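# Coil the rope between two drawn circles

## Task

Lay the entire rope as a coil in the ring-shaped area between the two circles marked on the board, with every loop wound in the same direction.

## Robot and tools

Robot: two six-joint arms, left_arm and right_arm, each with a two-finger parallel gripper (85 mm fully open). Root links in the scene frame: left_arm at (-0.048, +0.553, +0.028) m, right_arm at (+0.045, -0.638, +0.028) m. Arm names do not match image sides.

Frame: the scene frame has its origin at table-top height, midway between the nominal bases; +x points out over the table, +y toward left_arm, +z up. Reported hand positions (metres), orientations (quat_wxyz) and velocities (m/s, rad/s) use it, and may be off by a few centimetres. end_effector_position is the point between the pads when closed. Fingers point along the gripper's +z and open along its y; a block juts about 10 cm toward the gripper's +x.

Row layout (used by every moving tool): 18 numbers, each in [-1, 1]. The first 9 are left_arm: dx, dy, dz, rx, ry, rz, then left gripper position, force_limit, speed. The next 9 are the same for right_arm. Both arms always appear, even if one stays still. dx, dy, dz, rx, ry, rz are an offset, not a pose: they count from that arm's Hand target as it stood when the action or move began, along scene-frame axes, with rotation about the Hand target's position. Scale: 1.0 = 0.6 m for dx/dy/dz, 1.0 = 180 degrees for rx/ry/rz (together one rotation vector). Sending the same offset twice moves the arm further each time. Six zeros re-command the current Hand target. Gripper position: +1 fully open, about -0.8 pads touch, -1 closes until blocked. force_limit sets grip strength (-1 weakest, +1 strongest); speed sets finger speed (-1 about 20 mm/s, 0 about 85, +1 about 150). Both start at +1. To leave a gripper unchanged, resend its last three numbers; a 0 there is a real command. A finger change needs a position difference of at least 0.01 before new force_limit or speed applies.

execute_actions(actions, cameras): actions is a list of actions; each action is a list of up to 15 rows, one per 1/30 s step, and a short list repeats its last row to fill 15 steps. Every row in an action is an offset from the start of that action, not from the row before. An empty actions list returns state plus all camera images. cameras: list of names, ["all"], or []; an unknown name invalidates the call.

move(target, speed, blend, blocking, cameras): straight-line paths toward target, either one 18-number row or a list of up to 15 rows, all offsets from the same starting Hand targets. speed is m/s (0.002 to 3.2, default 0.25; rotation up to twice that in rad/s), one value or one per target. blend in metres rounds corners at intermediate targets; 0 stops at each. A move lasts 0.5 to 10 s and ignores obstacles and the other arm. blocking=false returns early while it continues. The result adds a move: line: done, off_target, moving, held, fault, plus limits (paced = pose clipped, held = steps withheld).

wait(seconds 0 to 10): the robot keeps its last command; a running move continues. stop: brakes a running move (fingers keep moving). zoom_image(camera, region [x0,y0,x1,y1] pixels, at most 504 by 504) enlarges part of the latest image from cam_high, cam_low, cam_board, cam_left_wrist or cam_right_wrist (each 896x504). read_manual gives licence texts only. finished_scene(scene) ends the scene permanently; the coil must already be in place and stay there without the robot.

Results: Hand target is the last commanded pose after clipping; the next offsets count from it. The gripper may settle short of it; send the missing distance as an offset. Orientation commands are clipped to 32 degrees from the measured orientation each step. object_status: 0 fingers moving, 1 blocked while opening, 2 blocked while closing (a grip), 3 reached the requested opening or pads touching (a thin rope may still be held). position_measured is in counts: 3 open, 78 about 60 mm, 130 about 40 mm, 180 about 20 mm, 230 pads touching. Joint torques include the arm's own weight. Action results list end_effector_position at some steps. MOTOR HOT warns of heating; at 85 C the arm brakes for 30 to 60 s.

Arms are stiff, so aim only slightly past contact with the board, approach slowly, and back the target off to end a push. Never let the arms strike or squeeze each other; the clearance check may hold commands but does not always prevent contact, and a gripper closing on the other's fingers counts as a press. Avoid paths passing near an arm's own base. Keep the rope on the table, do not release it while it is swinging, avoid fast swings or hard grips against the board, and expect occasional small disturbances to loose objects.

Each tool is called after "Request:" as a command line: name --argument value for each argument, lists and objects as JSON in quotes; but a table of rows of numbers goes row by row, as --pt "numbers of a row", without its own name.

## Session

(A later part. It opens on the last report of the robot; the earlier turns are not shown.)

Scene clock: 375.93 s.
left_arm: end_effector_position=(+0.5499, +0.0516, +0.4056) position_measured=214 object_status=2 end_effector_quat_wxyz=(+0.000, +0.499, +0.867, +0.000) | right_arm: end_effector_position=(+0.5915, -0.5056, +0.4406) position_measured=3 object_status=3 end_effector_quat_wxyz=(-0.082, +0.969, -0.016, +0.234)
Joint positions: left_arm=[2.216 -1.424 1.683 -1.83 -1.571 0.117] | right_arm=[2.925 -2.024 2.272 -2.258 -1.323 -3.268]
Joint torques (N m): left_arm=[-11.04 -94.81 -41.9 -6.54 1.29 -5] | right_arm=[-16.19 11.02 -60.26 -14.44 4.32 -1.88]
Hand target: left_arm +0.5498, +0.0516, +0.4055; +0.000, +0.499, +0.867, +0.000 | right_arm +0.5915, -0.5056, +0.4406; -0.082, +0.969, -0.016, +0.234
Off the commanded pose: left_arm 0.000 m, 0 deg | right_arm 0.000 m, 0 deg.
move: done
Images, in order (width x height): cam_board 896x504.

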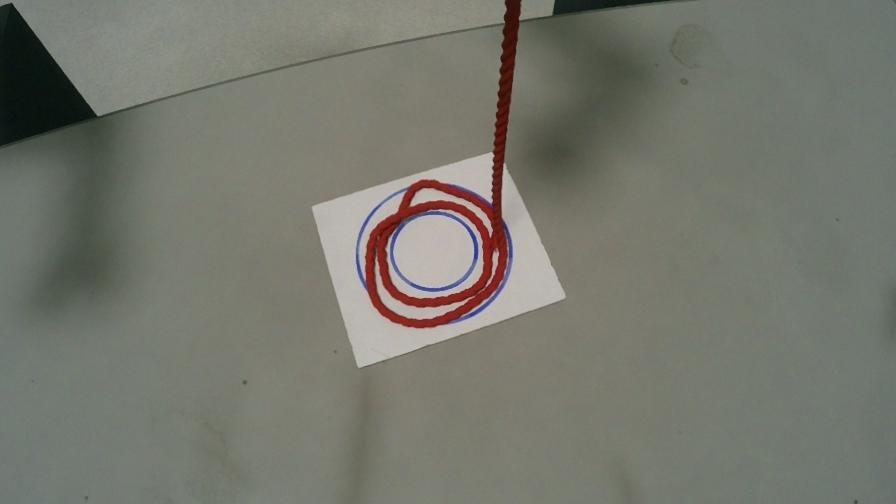

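Request:
move --pt "-0.0617 -0.027 -0.0925 0 0 0.0556 -1 -0.7 -0.3 0 0 0 0 0 0 1 1 1" --pt "-0.0827 -0.0878 -0.1842 0 0 0.1278 -1 -0.7 -0.3 0 0 0 0 0 0 1 1 1" --pt "-0.0478 -0.144 -0.2758 0 0 0.2222 -1 -0.7 -0.3 0 0 0 0 0 0 1 1 1" --speed '[0.06,0.081,0.106]' --blend '[0.012,0.012,0]' --cameras '["cam_board"]'

Request:
zoom_image --camera "cam_board" --region '[320, 150, 560, 350]'

Scene clock: 385.63 s.
left_arm: end_effector_position=(+0.5212, -0.0348, +0.2401) position_measured=214 object_status=2 end_effector_quat_wxyz=(+0.000, +0.172, +0.985, +0.000) | right_arm: end_effector_position=(+0.5915, -0.5056, +0.4406) position_measured=3 object_status=3 end_effector_quat_wxyz=(-0.082, +0.969, -0.016, +0.234)
Joint positions: left_arm=[2.123 -1.26 1.791 -2.101 -1.571 -0.674] | right_arm=[2.925 -2.024 2.272 -2.258 -1.323 -3.268]
Joint torques (N m): left_arm=[16.69 -79.65 -60.74 -6.99 1.54 -4.85] | right_arm=[-15.64 10.64 -60.93 -14.12 4.21 -1.83]
Hand target: left_arm +0.5212, -0.0348, +0.2401; +0.000, +0.172, +0.985, +0.000 | right_arm +0.5915, -0.5056, +0.4406; -0.082, +0.969, -0.016, +0.234
Off the commanded pose: left_arm 0.000 m, 0 deg | right_arm 0.000 m, 0 deg.
move: done
Images, in order (width x height): cam_board 896x504.

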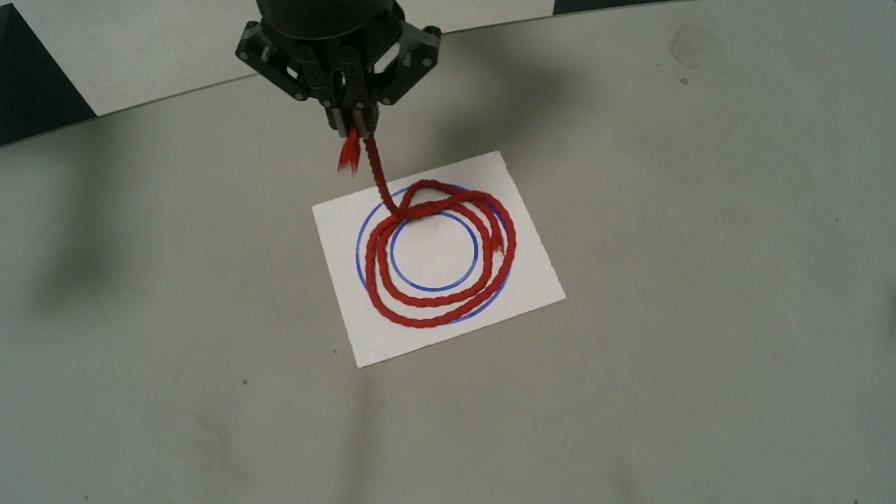

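Scaled by 2.100 from the camera's 896x504 image, which has a finer 1280x720 frame.

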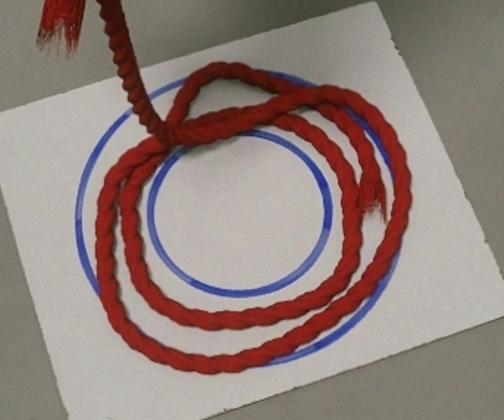

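Request:
move --pt "0.0803 -0.0203 -0.0733 0 0 0.1222 -1 -0.7 -0.3 0 0 0 0 0 0 1 1 1" --pt "0.1468 0.0385 -0.1625 0 0 0.2722 -1 -0.7 -0.3 0 0 0 0 0 0 1 1 1" --speed '[0.12,0.15]' --blend '[0.012,0]' --cameras '["cam_board", "cam_left_wrist"]'

Scene clock: 393.23 s.
left_arm: end_effector_position=(+0.6092, -0.0117, +0.1426) position_measured=214 object_status=2 end_effector_quat_wxyz=(+0.000, -0.252, +0.968, +0.000) | right_arm: end_effector_position=(+0.5915, -0.5056, +0.4406) position_measured=3 object_status=3 end_effector_quat_wxyz=(-0.082, +0.969, -0.016, +0.234)
Joint positions: left_arm=[2.227 -1.101 1.76 -2.229 -1.571 -1.425] | right_arm=[2.925 -2.024 2.272 -2.258 -1.323 -3.268]
Joint torques (N m): left_arm=[17.18 -94.87 -32.99 -7 0.8 -4.67] | right_arm=[-14.59 10.97 -60.48 -13.72 3.99 -1.68]
Hand target: left_arm +0.6092, -0.0117, +0.1426; +0.000, -0.252, +0.968, +0.000 | right_arm +0.5915, -0.5056, +0.4406; -0.082, +0.969, -0.016, +0.234
Off the commanded pose: left_arm 0.000 m, 0 deg | right_arm 0.000 m, 0 deg.
move: done
Images, in order (width x height): cam_board 896x504, cam_left_wrist 896x504.

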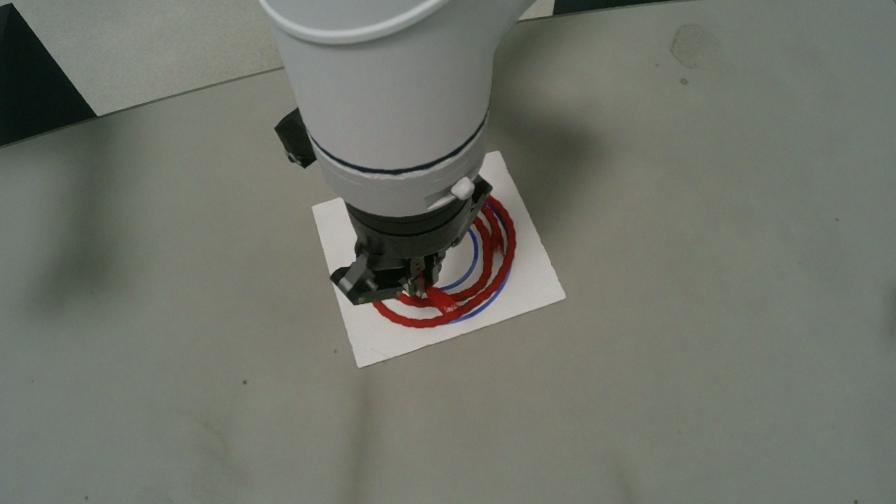

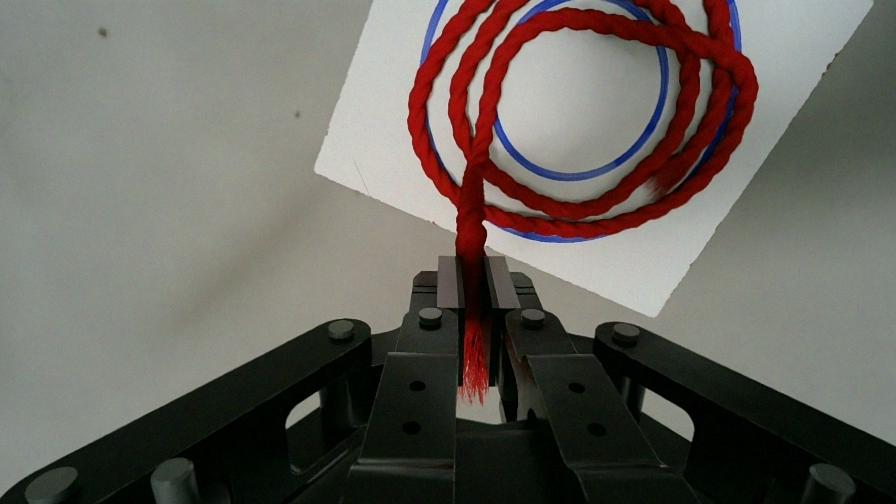

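Request:
move --pt "0 0.099 -0.0508 0 0 0.2278 -1 -0.7 -0.3 0 0 0 0 0 0 1 1 1" --pt "-0.0698 0.1713 -0.1308 0 0 0.45 -1 -0.7 -0.3 0 0 0 0 0 0 1 1 1" --speed '[0.25,0.25]' --blend '[0.012,0]' --cameras '["cam_left_wrist"]'

Scene clock: 404.03 s.
left_arm: end_effector_position=(+0.5674, +0.0911, +0.0641) position_measured=214 object_status=2 end_effector_quat_wxyz=(+0.000, +0.820, -0.572, +0.000) | right_arm: end_effector_position=(+0.5915, -0.5056, +0.4406) position_measured=3 object_status=3 end_effector_quat_wxyz=(-0.082, +0.969, -0.016, +0.234)
Joint positions: left_arm=[2.267 -1.131 2 -2.44 -1.571 -2.799] | right_arm=[2.925 -2.024 2.272 -2.258 -1.323 -3.268]
Joint torques (N m): left_arm=[-11.42 -109.24 -26.07 -7.45 0.98 -4.54] | right_arm=[-14.35 10.06 -60.77 -13.37 3.51 -1.57]
Hand target: left_arm +0.5674, +0.0911, +0.0641; +0.000, +0.820, -0.572, +0.000 | right_arm +0.5915, -0.5056, +0.4406; -0.082, +0.969, -0.016, +0.234
Off the commanded pose: left_arm 0.000 m, 0 deg | right_arm 0.000 m, 0 deg.
move: done
Images, in order (width x height): cam_left_wrist 896x504.

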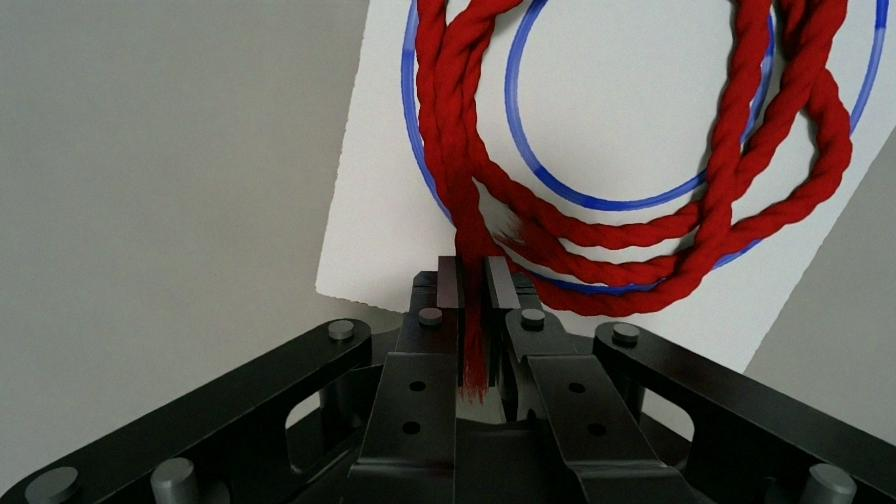

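Request:
move --pt "-0.0565 -0.0122 -0.0233 0 0 0.25 -1 -0.7 -0.3 0 0 0 0 0 0 1 1 1" --pt "-0.0718 -0.0257 -0.0417 0 0 0.5111 -1 -0.7 -0.3 0 0 0 0 0 0 1 1 1" --speed '[0.25,0.25]' --blend '[0.008,0]' --cameras '["cam_left_wrist", "cam_board"]'

Scene clock: 409.37 s.
left_arm: end_effector_position=(+0.5243, +0.0757, +0.0391) position_measured=214 object_status=2 end_effector_quat_wxyz=(+0.000, +0.981, +0.192, +0.000) | right_arm: end_effector_position=(+0.5915, -0.5056, +0.4406) position_measured=3 object_status=3 end_effector_quat_wxyz=(-0.082, +0.969, -0.016, +0.234)
Joint positions: left_arm=[2.208 -1.124 2.057 -2.505 -1.571 -4.464] | right_arm=[2.925 -2.024 2.272 -2.258 -1.323 -3.268]
Joint torques (N m): left_arm=[-13.88 -81.26 -23 -6.77 0.69 -4.54] | right_arm=[-14.4 10.2 -60.32 -13.37 3.55 -1.5]
Hand target: left_arm +0.5243, +0.0757, +0.0391; +0.000, +0.981, +0.192, +0.000 | right_arm +0.5915, -0.5056, +0.4406; -0.082, +0.969, -0.016, +0.234
Off the commanded pose: left_arm 0.000 m, 0 deg | right_arm 0.000 m, 0 deg.
move: done
Images, in order (width x height): cam_board 896x504, cam_left_wrist 896x504.

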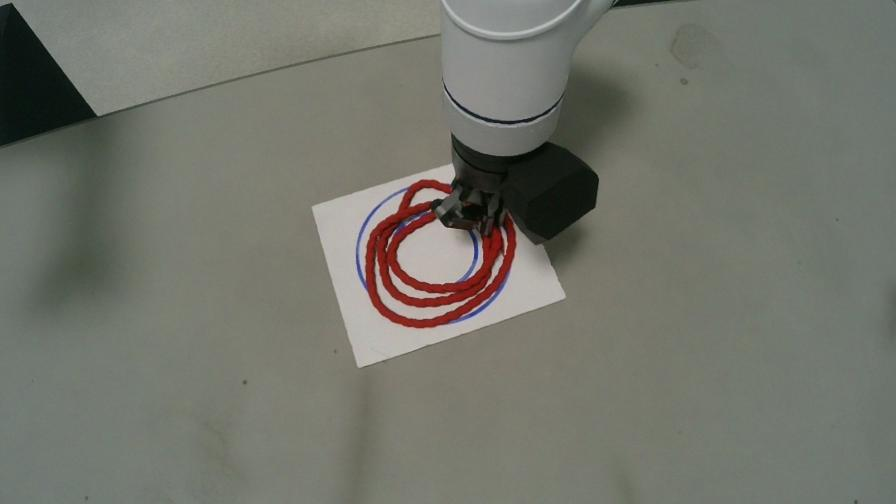

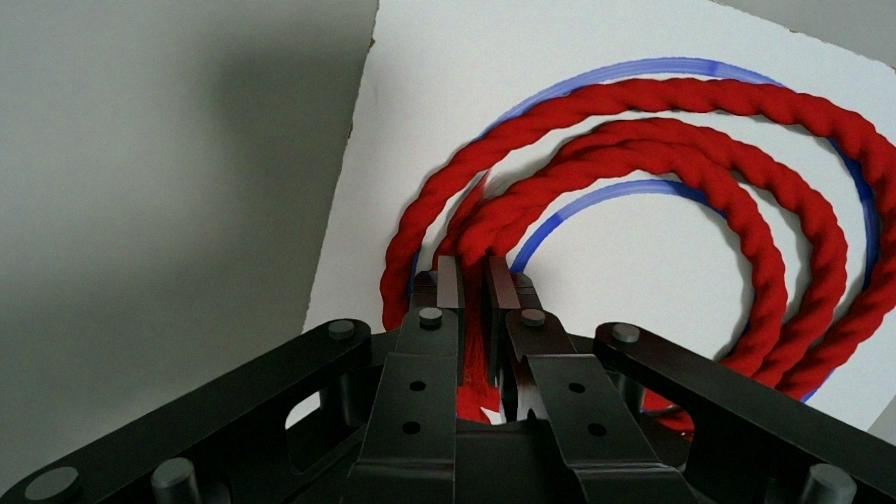

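Request:
move --pt "0 0 -0.004 0 0 0 -0.3 -0.7 -0.3 0 0 0 0 0 0 1 1 1" --pt "0 0 0.1 0 0 0 -0.3 -0.7 -0.3 0 0 0 0 0 0 1 1 1" --speed '[0.03,0.06]' --blend '[0,0]' --cameras '["cam_left_wrist"]'

Scene clock: 412.43 s.
left_arm: end_effector_position=(+0.5243, +0.0757, +0.0989) position_measured=167 object_status=3 end_effector_quat_wxyz=(+0.000, +0.981, +0.192, +0.000) | right_arm: end_effector_position=(+0.5915, -0.5056, +0.4406) position_measured=3 object_status=3 end_effector_quat_wxyz=(-0.082, +0.969, -0.016, +0.234)
Joint positions: left_arm=[2.208 -1.208 2.033 -2.396 -1.571 -4.464] | right_arm=[2.925 -2.024 2.272 -2.258 -1.323 -3.268]
Joint torques (N m): left_arm=[6.81 -106.92 -51.32 -1.16 0.63 -2.9] | right_arm=[-14.3 10.34 -60.56 -13.13 3.47 -1.47]
Hand target: left_arm +0.5243, +0.0757, +0.0991; +0.000, +0.981, +0.192, +0.000 | right_arm +0.5915, -0.5056, +0.4406; -0.082, +0.969, -0.016, +0.234
Off the commanded pose: left_arm 0.000 m, 0 deg | right_arm 0.000 m, 0 deg.
move: done
Images, in order (width x height): cam_left_wrist 896x504.

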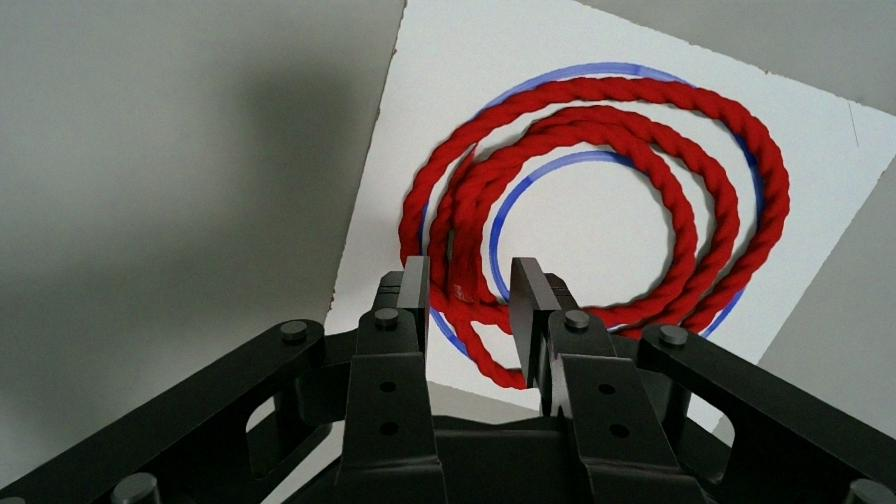

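Request:
move --target '[-0.0238,-0.1312,0.535,0,0,0,-1,-0.7,-0.3,0,0,0,0,0,0,1,1,1]' --speed 0.2 --cameras '["cam_left_wrist", "cam_board"]'

Request:
zoom_image --camera "cam_left_wrist" --region '[350, 0, 550, 190]'

Request:
zoom_image --camera "cam_board" --region '[330, 160, 530, 340]'

Scene clock: 416.97 s.
left_arm: end_effector_position=(+0.5100, -0.0030, +0.4200) position_measured=232 object_status=3 end_effector_quat_wxyz=(+0.000, +0.981, +0.192, +0.000) | right_arm: end_effector_position=(+0.5915, -0.5056, +0.4406) position_measured=3 object_status=3 end_effector_quat_wxyz=(-0.082, +0.969, -0.016, +0.234)
Joint positions: left_arm=[2.132 -1.418 1.65 -1.803 -1.571 -4.54] | right_arm=[2.925 -2.024 2.272 -2.258 -1.323 -3.268]
Joint torques (N m): left_arm=[-13.79 -95.62 -65.49 -1.54 1.21 -4.67] | right_arm=[-14.46 9.62 -60.17 -13.04 3.42 -1.29]
Hand target: left_arm +0.5100, -0.0031, +0.4201; +0.000, +0.981, +0.192, +0.000 | right_arm +0.5915, -0.5056, +0.4406; -0.082, +0.969, -0.016, +0.234
Off the commanded pose: left_arm 0.000 m, 0 deg | right_arm 0.000 m, 0 deg.
move: done
Images, in order (width x height): cam_board 896x504, cam_left_wrist 896x504.

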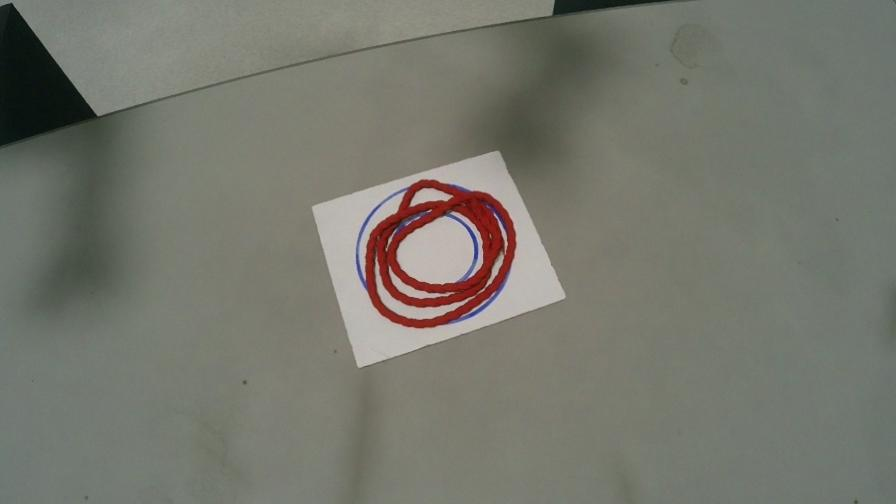

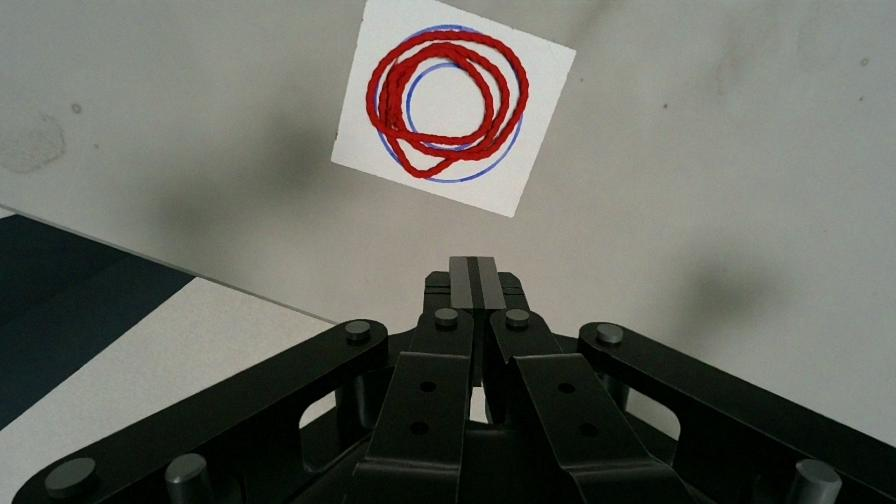

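Scaled by 2.520 from the camera's 896x504 image, which has a finer 1280x720 frame.

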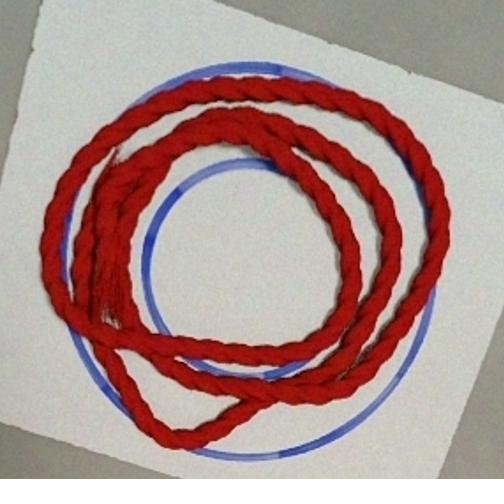

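Scaled by 2.520 from the camera's 896x504 image, which has a finer 1280x720 frame.

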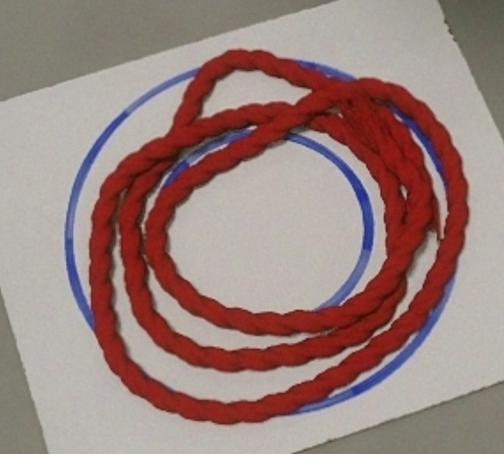

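Request:
move --pt "0.03 0.13 -0.25 0 0 -0.5 -1 -0.7 -0.3 0 0 0 0 0 0 1 1 1" --pt "0.0493 0.2113 -0.58 0 0 -1.0 -1 -0.7 -0.3 0 0 0 0 0 0 1 1 1" --speed '[0.4,0.4]' --blend '[0.05,0]' --cameras '["cam_left_wrist"]'

Scene clock: 429.13 s.
left_arm: end_effector_position=(+0.5396, +0.1237, +0.0721) position_measured=232 object_status=3 end_effector_quat_wxyz=(+0.000, -0.192, +0.981, +0.000) | right_arm: end_effector_position=(+0.5915, -0.5056, +0.4406) position_measured=3 object_status=3 end_effector_quat_wxyz=(-0.082, +0.969, -0.016, +0.234)
Joint positions: left_arm=[2.266 -1.192 2.08 -2.459 -1.571 -1.265] | right_arm=[2.925 -2.024 2.272 -2.258 -1.323 -3.268]
Joint torques (N m): left_arm=[16.67 -75.54 -24.7 -6.89 -0.39 2.75] | right_arm=[-13.56 9.16 -60.46 -12.73 3.09 -1.07]
Hand target: left_arm +0.5396, +0.1237, +0.0721; +0.000, -0.192, +0.981, +0.000 | right_arm +0.5915, -0.5056, +0.4406; -0.082, +0.969, -0.016, +0.234
Off the commanded pose: left_arm 0.000 m, 0 deg | right_arm 0.000 m, 0 deg.
move: done
Images, in order (width x height): cam_left_wrist 896x504.

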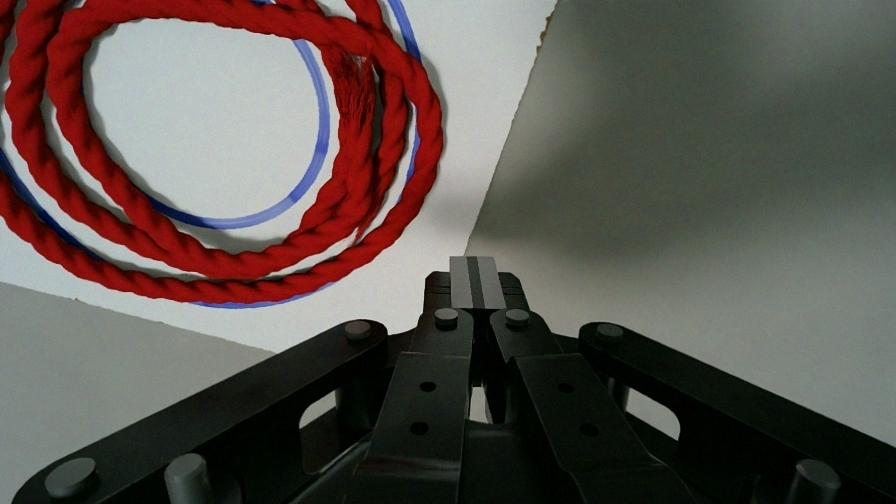

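Request:
move --pt "-0.0125 -0.005 -0.0777 0 0 -0.111 -1 -0.7 -0.3 0 0 0 0 0 0 1 1 1" --pt "-0.0113 -0.039 -0.0777 0 0 -0.111 -1 -0.7 -0.3 0 0 0 0 0 0 1 1 1" --pt "-0.0125 -0.005 -0.0777 0 0 -0.111 -1 -0.7 -0.3 0 0 0 0 0 0 1 1 1" --pt "-0.0575 -0.0125 -0.0777 0 0 -0.0278 -1 -0.7 -0.3 0 0 0 0 0 0 1 1 1" --pt "-0.0475 -0.045 -0.0777 0 0 -0.0278 -1 -0.7 -0.3 0 0 0 0 0 0 1 1 1" --pt "-0.0575 -0.0125 -0.0777 0 0 -0.0278 -1 -0.7 -0.3 0 0 0 0 0 0 1 1 1" --pt "-0.0965 -0.0298 -0.0777 0 0 0.05 -1 -0.7 -0.3 0 0 0 0 0 0 1 1 1" --pt "-0.079 -0.059 -0.0777 0 0 0.05 -1 -0.7 -0.3 0 0 0 0 0 0 1 1 1" --pt "-0.0965 -0.0298 -0.0777 0 0 0.05 -1 -0.7 -0.3 0 0 0 0 0 0 1 1 1" --speed '[0.15,0.035,0.06,0.14,0.035,0.06,0.14,0.035,0.06]' --blend '[0,0,0.003,0.003,0,0.003,0.003,0,0]' --cameras '["cam_left_wrist"]'

Scene clock: 441.30 s.
left_arm: end_effector_position=(+0.4817, +0.1057, +0.0254) position_measured=232 object_status=3 end_effector_quat_wxyz=(+0.000, -0.269, +0.963, +0.000) | right_arm: end_effector_position=(+0.5915, -0.5056, +0.4406) position_measured=3 object_status=3 end_effector_quat_wxyz=(-0.082, +0.969, -0.016, +0.234)
Joint positions: left_arm=[2.183 -1.16 2.164 -2.575 -1.571 -1.504] | right_arm=[2.925 -2.024 2.272 -2.258 -1.323 -3.268]
Joint torques (N m): left_arm=[18.59 -101.81 -19.81 -6.54 0.56 1.68] | right_arm=[-12.54 9.58 -60.37 -12.03 2.81 -1.04]
Hand target: left_arm +0.4817, +0.1058, +0.0254; +0.000, -0.269, +0.963, +0.000 | right_arm +0.5915, -0.5056, +0.4406; -0.082, +0.969, -0.016, +0.234
Off the commanded pose: left_arm 0.000 m, 0 deg | right_arm 0.000 m, 0 deg.
move: done
Images, in order (width x height): cam_left_wrist 896x504.

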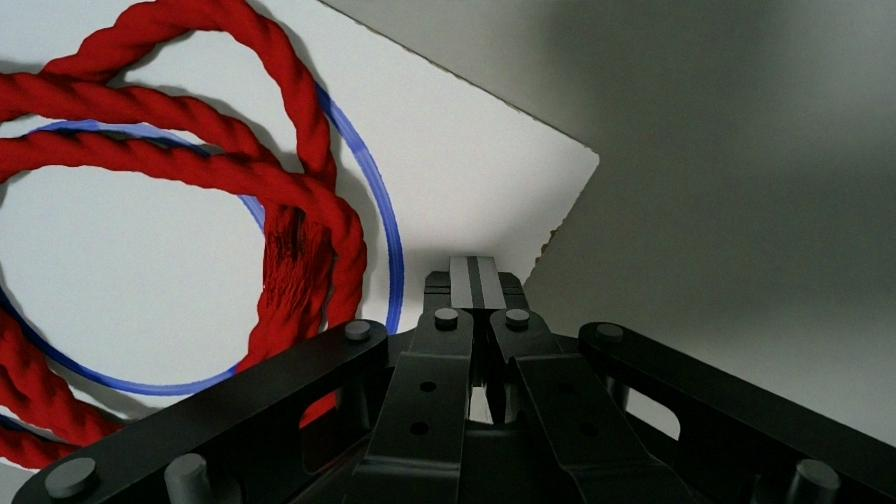

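Request:
move --pt "-0.0613 -0.0625 0 0 0 0.1611 -1 -0.7 -0.3 0 0 0 0 0 0 1 1 1" --pt "-0.0348 -0.0778 0 0 0 0.1611 -1 -0.7 -0.3 0 0 0 0 0 0 1 1 1" --pt "-0.0613 -0.0625 0 0 0 0.1611 -1 -0.7 -0.3 0 0 0 0 0 0 1 1 1" --pt "-0.081 -0.1137 0 0 0 0.2611 -1 -0.7 -0.3 0 0 0 0 0 0 1 1 1" --pt "-0.0493 -0.1203 0 0 0 0.2611 -1 -0.7 -0.3 0 0 0 0 0 0 1 1 1" --pt "-0.081 -0.1137 0 0 0 0.2611 -1 -0.7 -0.3 0 0 0 0 0 0 1 1 1" --pt "-0.0843 -0.1622 0 0 0 0.35 -1 -0.7 -0.3 0 0 0 0 0 0 1 1 1" --pt "-0.0522 -0.16 0 0 0 0.35 -1 -0.7 -0.3 0 0 0 0 0 0 1 1 1" --pt "-0.0843 -0.1622 0 0 0 0.35 -1 -0.7 -0.3 0 0 0 0 0 0 1 1 1" --speed '[0.16,0.035,0.06,0.14,0.035,0.06,0.14,0.035,0.06]' --blend '[0,0,0.003,0.003,0,0.003,0.003,0,0]' --cameras '["cam_left_wrist"]'

Scene clock: 454.23 s.
left_arm: end_effector_position=(+0.4312, +0.0085, +0.0254) position_measured=232 object_status=3 end_effector_quat_wxyz=(+0.000, +0.732, -0.681, +0.000) | right_arm: end_effector_position=(+0.5915, -0.5056, +0.4406) position_measured=3 object_status=3 end_effector_quat_wxyz=(-0.082, +0.969, -0.016, +0.234)
Joint positions: left_arm=[2.047 -1.125 2.101 -2.547 -1.571 -2.74] | right_arm=[2.925 -2.024 2.272 -2.258 -1.323 -3.268]
Joint torques (N m): left_arm=[-11.46 -105.24 -22.13 -7 0.25 -5] | right_arm=[-11.52 8.52 -60.02 -11.65 2.62 -0.79]
Hand target: left_arm +0.4311, +0.0085, +0.0254; +0.000, +0.732, -0.681, +0.000 | right_arm +0.5915, -0.5056, +0.4406; -0.082, +0.969, -0.016, +0.234
Off the commanded pose: left_arm 0.000 m, 0 deg | right_arm 0.000 m, 0 deg.
move: done
Images, in order (width x height): cam_left_wrist 896x504.

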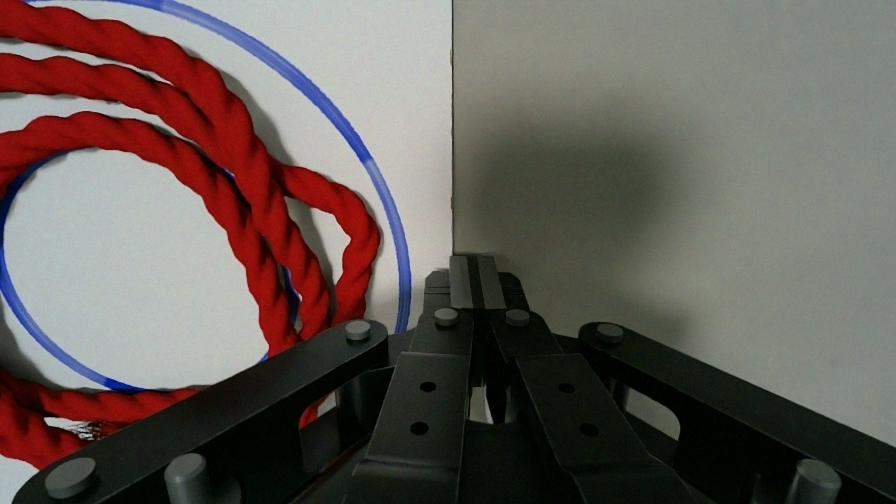

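Request:
move --pt "0 0 0.091 0 0 0 -1 -0.7 -0.3 0 0 0 0 0 0 1 1 1" --pt "0.14 0.0247 0.091 0 0 -0.1333 -1 -0.7 -0.3 0 0 0 0 0 0 1 1 1" --pt "0.14 0.0247 0 0 0 -0.1333 -1 -0.7 -0.3 0 0 0 0 0 0 1 1 1" --pt "0.1142 0.0342 0 0 0 -0.1333 -1 -0.7 -0.3 0 0 0 0 0 0 1 1 1" --pt "0.14 0.0247 0 0 0 -0.1333 -1 -0.7 -0.3 0 0 0 0 0 0 1 1 1" --speed '[0.1,0.15,0.06,0.03,0.05]' --blend '[0.01,0.005,0,0,0]' --cameras '["cam_left_wrist"]'

Scene clock: 462.80 s.
left_arm: end_effector_position=(+0.5150, +0.0234, +0.0254) position_measured=232 object_status=3 end_effector_quat_wxyz=(+0.000, -0.575, +0.818, +0.000) | right_arm: end_effector_position=(+0.5915, -0.5056, +0.4406) position_measured=3 object_status=3 end_effector_quat_wxyz=(-0.082, +0.969, -0.016, +0.234)
Joint positions: left_arm=[2.157 -1.073 2.005 -2.503 -1.571 -2.212] | right_arm=[2.925 -2.024 2.272 -2.258 -1.323 -3.268]
Joint torques (N m): left_arm=[18.9 -89.75 -46 -1.55 1.34 2.75] | right_arm=[-12.1 9.14 -59.97 -11.39 2.25 -0.55]
Hand target: left_arm +0.5151, +0.0233, +0.0254; +0.000, -0.575, +0.818, +0.000 | right_arm +0.5915, -0.5056, +0.4406; -0.082, +0.969, -0.016, +0.234
Off the commanded pose: left_arm 0.000 m, 0 deg | right_arm 0.000 m, 0 deg.
move: done
Images, in order (width x height): cam_left_wrist 896x504.

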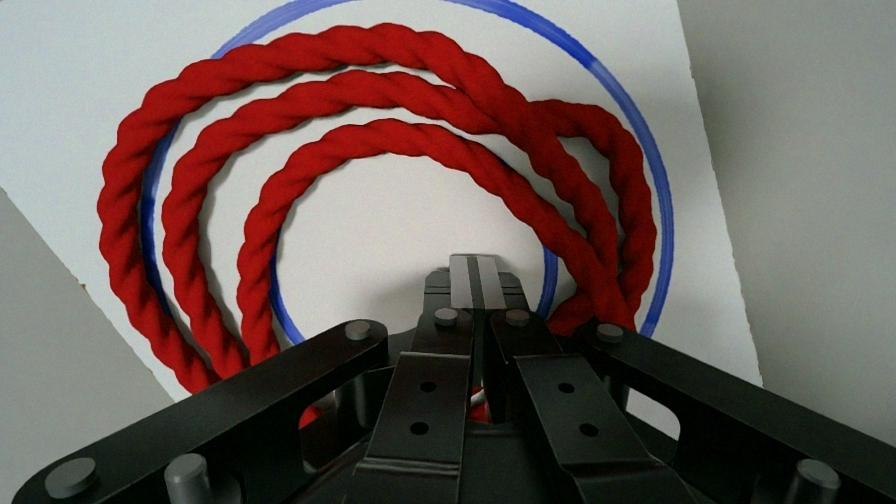

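Request:
move --pt "-0.002 -0.0157 0 0 0 0.1389 -1 -0.7 -0.3 0 0 0 0 0 0 1 1 1" --pt "-0.0318 -0.0183 0 0 0 0.1389 -1 -0.7 -0.3 0 0 0 0 0 0 1 1 1" --pt "-0.002 -0.0157 0 0 0 0.1389 -1 -0.7 -0.3 0 0 0 0 0 0 1 1 1" --pt "0.0027 -0.0308 0 0 0 0.2778 -1 -0.7 -0.3 0 0 0 0 0 0 1 1 1" --pt "-0.0232 -0.0458 0 0 0 0.2778 -1 -0.7 -0.3 0 0 0 0 0 0 1 1 1" --pt "0.0027 -0.0308 0 0 0 0.2778 -1 -0.7 -0.3 0 0 0 0 0 0 1 1 1" --speed '[0.16,0.03,0.05,0.16,0.03,0.05]' --blend '[0.002,0,0.002,0.002,0,0]' --cameras '[]'

Request:
move --pt "0.0108 -0.0117 0 0 0 0.1389 -1 -0.7 -0.3 0 0 0 0 0 0 1 1 1" --pt "-0.0064 -0.0364 0 0 0 0.1389 -1 -0.7 -0.3 0 0 0 0 0 0 1 1 1" --pt "0.0108 -0.0117 0 0 0 0.1389 -1 -0.7 -0.3 0 0 0 0 0 0 1 1 1" --pt "0.0241 -0.0175 0 0 0 0.2667 -1 -0.7 -0.3 0 0 0 0 0 0 1 1 1" --pt "0.018 -0.0469 0 0 0 0.2667 -1 -0.7 -0.3 0 0 0 0 0 0 1 1 1" --pt "0.0241 -0.0175 0 0 0 0.2667 -1 -0.7 -0.3 0 0 0 0 0 0 1 1 1" --pt "0.0241 -0.0175 0.15 0 0 0.2667 -1 -0.7 -0.3 0 0 0 0 0 0 1 1 1" --speed '[0.16,0.03,0.05,0.16,0.03,0.05,0.1]' --blend '[0.002,0,0.002,0.002,0,0.002,0]' --cameras '["cam_left_wrist"]'

Scene clock: 473.60 s.
left_arm: end_effector_position=(+0.5166, +0.0048, +0.0254) position_measured=232 object_status=3 end_effector_quat_wxyz=(+0.000, +0.867, -0.499, +0.000) | right_arm: end_effector_position=(+0.5915, -0.5056, +0.4406) position_measured=3 object_status=3 end_effector_quat_wxyz=(-0.082, +0.969, -0.016, +0.234)
Joint positions: left_arm=[2.145 -1.058 1.976 -2.49 -1.571 -3.096] | right_arm=[2.925 -2.024 2.272 -2.258 -1.323 -3.268]
Joint torques (N m): left_arm=[15.46 -87.22 -48.09 -1.03 0.84 2.89] | right_arm=[-12.42 8.09 -59.91 -10.99 2.01 -0.42]
Hand target: left_arm +0.5167, +0.0049, +0.0254; +0.000, +0.867, -0.499, +0.000 | right_arm +0.5915, -0.5056, +0.4406; -0.082, +0.969, -0.016, +0.234
Off the commanded pose: left_arm 0.000 m, 0 deg | right_arm 0.000 m, 0 deg.
move: done
No camera images: "cameras" was empty.

Scene clock: 480.03 s.
left_arm: end_effector_position=(+0.5312, -0.0056, +0.1153) position_measured=232 object_status=3 end_effector_quat_wxyz=(+0.000, +0.995, -0.103, +0.000) | right_arm: end_effector_position=(+0.5915, -0.5056, +0.4406) position_measured=3 object_status=3 end_effector_quat_wxyz=(-0.082, +0.969, -0.016, +0.234)
Joint positions: left_arm=[2.154 -1.153 1.905 -2.323 -1.571 -3.925] | right_arm=[2.925 -2.024 2.272 -2.258 -1.323 -3.268]
Joint torques (N m): left_arm=[11.32 -112.61 -53.65 -1.57 0.26 1.32] | right_arm=[-11.94 8.13 -59.31 -10.77 1.77 -0.29]
Hand target: left_arm +0.5312, -0.0056, +0.1154; +0.000, +0.995, -0.103, +0.000 | right_arm +0.5915, -0.5056, +0.4406; -0.082, +0.969, -0.016, +0.234
Off the commanded pose: left_arm 0.000 m, 0 deg | right_arm 0.000 m, 0 deg.
move: done
Images, in order (width x height): cam_left_wrist 896x504.

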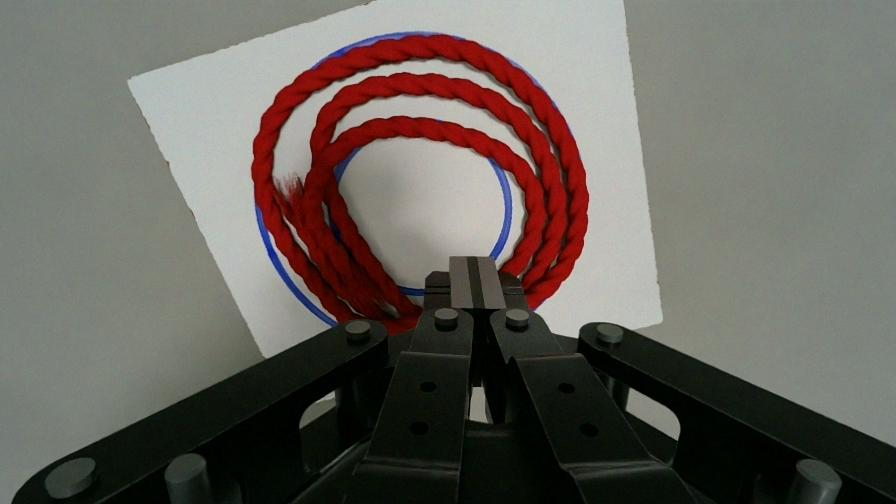

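Request:
move --pt "0.0543 -0.138 -0.0257 0 0 0.15 -1 -0.7 -0.3 0 0 0 0 0 0 1 1 1" --pt "0.0543 -0.138 -0.1498 0 0 0.15 -1 -0.7 -0.3 0 0 0 0 0 0 1 1 1" --pt "0.0443 -0.101 -0.1498 0 0 0.15 -1 -0.7 -0.3 0 0 0 0 0 0 1 1 1" --pt "0.0543 -0.138 -0.1498 0 0 0.15 -1 -0.7 -0.3 0 0 0 0 0 0 1 1 1" --pt "0.1108 -0.1117 -0.1498 0 0 0.2611 -1 -0.7 -0.3 0 0 0 0 0 0 1 1 1" --pt "0.089 -0.0802 -0.1498 0 0 0.2611 -1 -0.7 -0.3 0 0 0 0 0 0 1 1 1" --pt "0.1108 -0.1117 -0.1498 0 0 0.2611 -1 -0.7 -0.3 0 0 0 0 0 0 1 1 1" --speed '[0.15,0.08,0.035,0.06,0.14,0.035,0.06]' --blend '[0.005,0,0,0.003,0.003,0,0]' --cameras '[]'

Request:
move --pt "0.0443 0.0443 0 0 0 0.1111 -1 -0.7 -0.3 0 0 0 0 0 0 1 1 1" --pt "0.0128 0.0662 0 0 0 0.1111 -1 -0.7 -0.3 0 0 0 0 0 0 1 1 1" --pt "0.0443 0.0443 0 0 0 0.1111 -1 -0.7 -0.3 0 0 0 0 0 0 1 1 1" --pt "0.0443 0.0443 0.15 0 0 0.1111 -1 -0.7 -0.3 0 0 0 0 0 0 1 1 1" --speed '[0.14,0.035,0.06,0.1]' --blend '[0.003,0,0.003,0]' --cameras '["cam_left_wrist", "cam_board"]'

Scene clock: 490.40 s.
left_arm: end_effector_position=(+0.5976, -0.0726, +0.0256) position_measured=232 object_status=3 end_effector_quat_wxyz=(+0.000, +0.953, +0.302, +0.000) | right_arm: end_effector_position=(+0.5915, -0.5056, +0.4406) position_measured=3 object_status=3 end_effector_quat_wxyz=(-0.082, +0.969, -0.016, +0.234)
Joint positions: left_arm=[2.175 -0.931 1.736 -2.375 -1.571 -4.724] | right_arm=[2.925 -2.024 2.272 -2.258 -1.323 -3.268]
Joint torques (N m): left_arm=[16.72 -105.99 -51.16 -1.79 0.58 -0.06] | right_arm=[-9.93 9.04 -59.97 -10.3 1.69 -0.04]
Hand target: left_arm +0.5977, -0.0727, +0.0256; +0.000, +0.953, +0.302, +0.000 | right_arm +0.5915, -0.5056, +0.4406; -0.082, +0.969, -0.016, +0.234
Off the commanded pose: left_arm 0.000 m, 0 deg | right_arm 0.000 m, 0 deg.
move: done
No camera images: "cameras" was empty.

Scene clock: 494.30 s.
left_arm: end_effector_position=(+0.6243, -0.0461, +0.1154) position_measured=232 object_status=3 end_effector_quat_wxyz=(+0.000, +0.886, +0.463, +0.000) | right_arm: end_effector_position=(+0.5915, -0.5056, +0.4406) position_measured=3 object_status=3 end_effector_quat_wxyz=(-0.082, +0.969, -0.016, +0.234)
Joint positions: left_arm=[2.217 -1.029 1.699 -2.241 -1.571 -5.031] | right_arm=[2.925 -2.024 2.272 -2.258 -1.323 -3.268]
Joint torques (N m): left_arm=[10.6 -130.06 -56.05 -1.3 -0.41 0.64] | right_arm=[-10.79 8.78 -59.26 -9.97 1.64 -0.02]
Hand target: left_arm +0.6242, -0.0461, +0.1156; +0.000, +0.886, +0.463, +0.000 | right_arm +0.5915, -0.5056, +0.4406; -0.082, +0.969, -0.016, +0.234
Off the commanded pose: left_arm 0.000 m, 0 deg | right_arm 0.000 m, 0 deg.
move: done
Images, in order (width x height): cam_board 896x504, cam_left_wrist 896x504.

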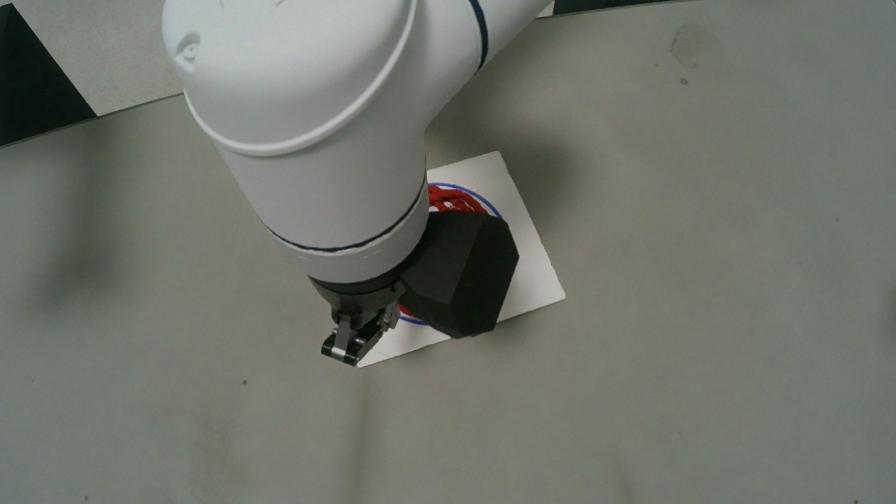

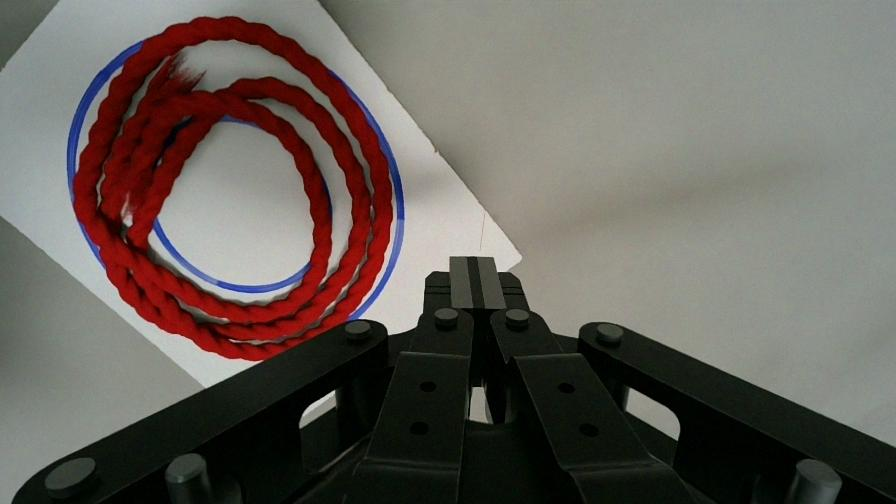

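Request:
move --target '[-0.1667,0.0535,0.5075,0,0,0,-1,-0.7,-0.3,0,0,0,0,0,0,1,1,1]' --speed 0.2 --cameras '["cam_left_wrist", "cam_board"]'

Request:
zoom_image --camera "cam_left_wrist" --region '[350, 0, 550, 190]'

Request:
zoom_image --camera "cam_board" --region '[330, 160, 530, 340]'

Scene clock: 498.27 s.
left_arm: end_effector_position=(+0.5243, -0.0140, +0.4199) position_measured=232 object_status=3 end_effector_quat_wxyz=(+0.000, +0.886, +0.463, +0.000) | right_arm: end_effector_position=(+0.5915, -0.5056, +0.4406) position_measured=3 object_status=3 end_effector_quat_wxyz=(-0.082, +0.969, -0.016, +0.234)
Joint positions: left_arm=[2.14 -1.389 1.616 -1.798 -1.571 -5.108] | right_arm=[2.925 -2.024 2.272 -2.258 -1.323 -3.268]
Joint torques (N m): left_arm=[-12.68 -103.64 -64.28 -1.05 0.73 -4.93] | right_arm=[-10.51 8.42 -59.85 -9.78 1.48 0.17]
Hand target: left_arm +0.5242, -0.0140, +0.4201; +0.000, +0.886, +0.463, +0.000 | right_arm +0.5915, -0.5056, +0.4406; -0.082, +0.969, -0.016, +0.234
Off the commanded pose: left_arm 0.000 m, 0 deg | right_arm 0.000 m, 0 deg.
move: done
Images, in order (width x height): cam_board 896x504, cam_left_wrist 896x504.

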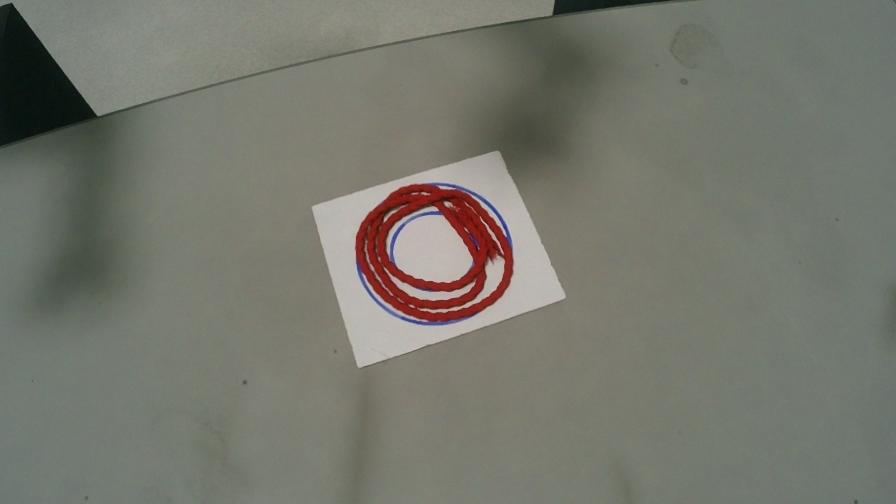

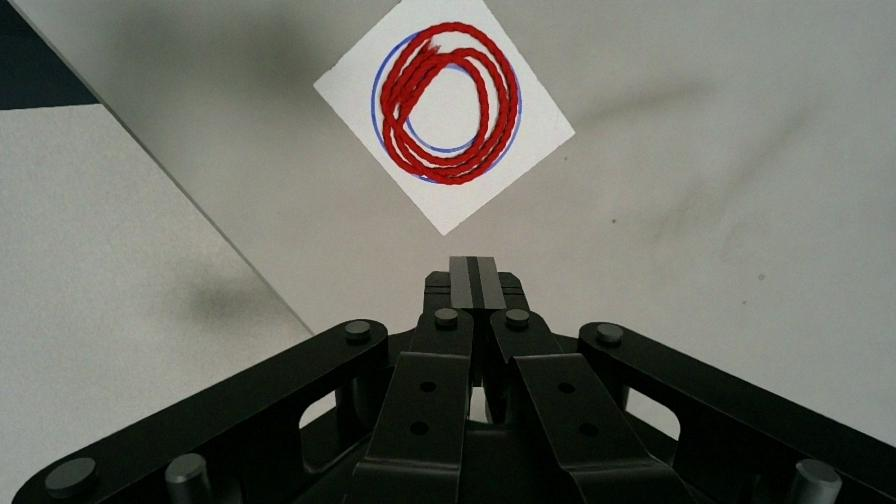

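Scaled by 2.520 from the camera's 896x504 image, which has a finer 1280x720 frame.

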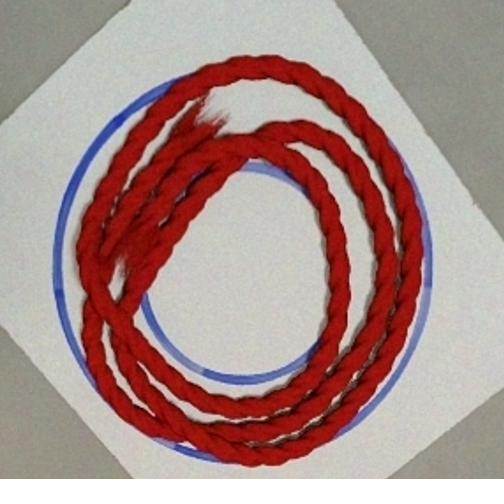

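Scaled by 2.520 from the camera's 896x504 image, which has a finer 1280x720 frame.

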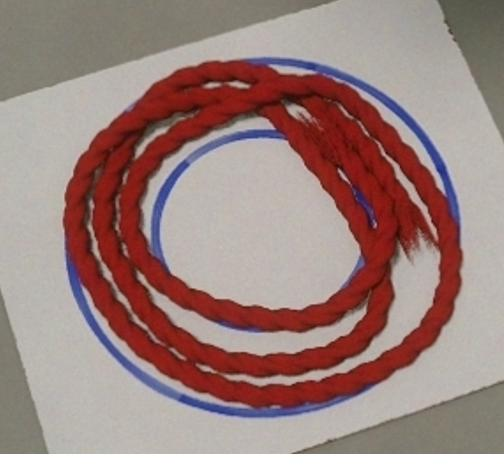

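Request:
move --target '[0.0215,0.0417,-0.59,0,0,-0.2222,-1,-0.7,-0.3,0,0,0,0,0,0,1,1,1]' --speed 0.25 --cameras '["cam_left_wrist"]'

Scene clock: 505.57 s.
left_arm: end_effector_position=(+0.5371, +0.0110, +0.0662) position_measured=232 object_status=3 end_effector_quat_wxyz=(+0.000, +0.991, +0.132, +0.000) | right_arm: end_effector_position=(+0.5915, -0.5056, +0.4406) position_measured=3 object_status=3 end_effector_quat_wxyz=(-0.082, +0.969, -0.016, +0.234)
Joint positions: left_arm=[2.172 -1.101 1.942 -2.412 -1.571 -4.379] | right_arm=[2.925 -2.024 2.272 -2.258 -1.323 -3.268]
Joint torques (N m): left_arm=[18.74 -87.47 -27.28 -6.9 -0.35 3.11] | right_arm=[-10.66 8.67 -59.31 -9.55 1.24 0.24]
Hand target: left_arm +0.5371, +0.0110, +0.0661; +0.000, +0.991, +0.132, +0.000 | right_arm +0.5915, -0.5056, +0.4406; -0.082, +0.969, -0.016, +0.234
Off the commanded pose: left_arm 0.000 m, 0 deg | right_arm 0.000 m, 0 deg.
move: done
Images, in order (width x height): cam_left_wrist 896x504.

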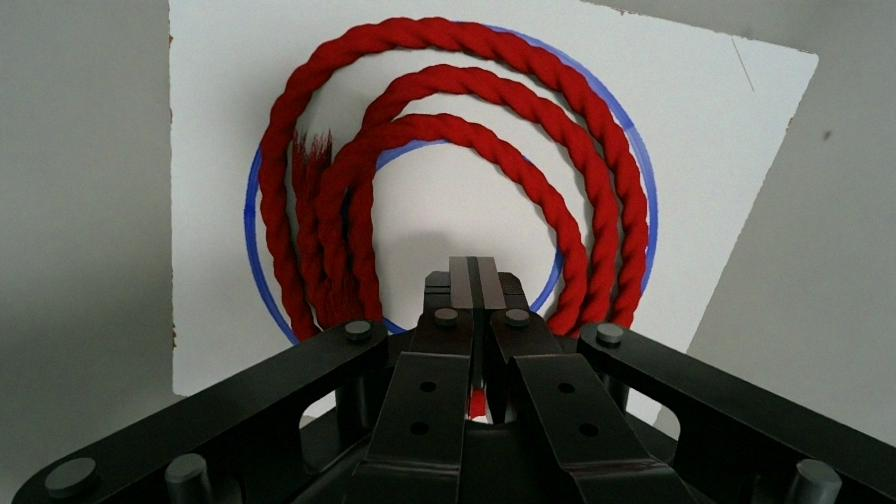

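Request:
zoom_image --camera "cam_left_wrist" --region '[220, 80, 480, 340]'

Scaled by 1.938 from the camera's 896x504 image, which has a finer 1280x720 frame.

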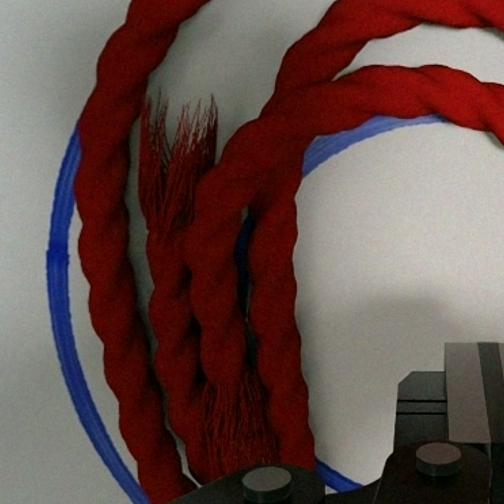

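Request:
move --pt "0 0 0.05 0 0 0 0.79 -1 -0.6 0 0 0 0 0 0 1 1 1" --pt "-0.0295 0.1102 0.05 0 0 0 0.79 -1 -0.6 0 0 0 0 0 0 1 1 1" --pt "-0.0295 0.1102 -0.0785 0 0 0 0.11 -1 -0.9 0 0 0 0 0 0 1 1 1" --speed '[0.1,0.12,0.06]' --blend '[0,0.003,0]' --cameras '["cam_left_wrist"]'

Scene clock: 528.90 s.
left_arm: end_effector_position=(+0.5195, +0.0771, +0.0192) position_measured=103 object_status=0 end_effector_quat_wxyz=(+0.000, +0.991, +0.132, +0.000) | right_arm: end_effector_position=(+0.5915, -0.5056, +0.4406) position_measured=3 object_status=3 end_effector_quat_wxyz=(-0.082, +0.969, -0.016, +0.234)
Joint positions: left_arm=[2.203 -1.099 2.072 -2.545 -1.571 -4.347] | right_arm=[2.925 -2.024 2.272 -2.258 -1.323 -3.268]
Joint torques (N m): left_arm=[10.18 2.76 -4.86 0.33 -0.17 2.29] | right_arm=[-10.29 8.89 -59.38 -9.33 1.2 0.32]
Hand target: left_arm +0.5194, +0.0772, +0.0190; +0.000, +0.991, +0.132, +0.000 | right_arm +0.5915, -0.5056, +0.4406; -0.082, +0.969, -0.016, +0.234
Off the commanded pose: left_arm 0.000 m, 0 deg | right_arm 0.000 m, 0 deg.
move: done
Images, in order (width x height): cam_left_wrist 896x504.

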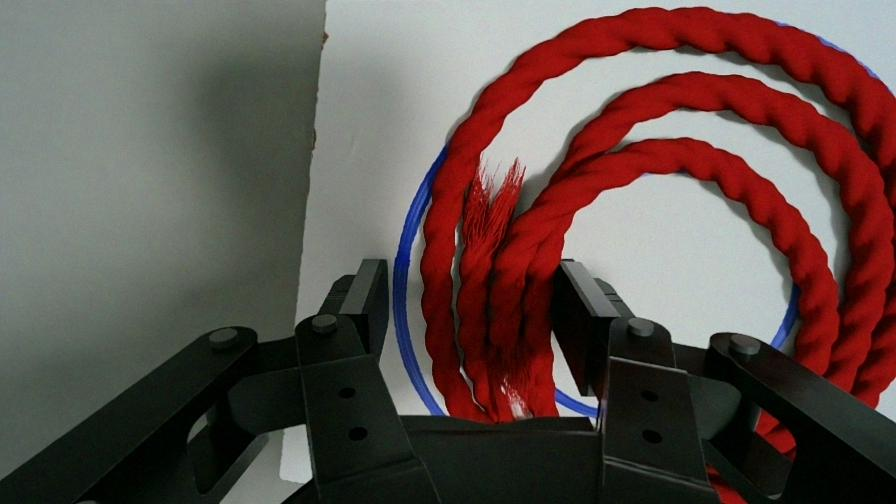

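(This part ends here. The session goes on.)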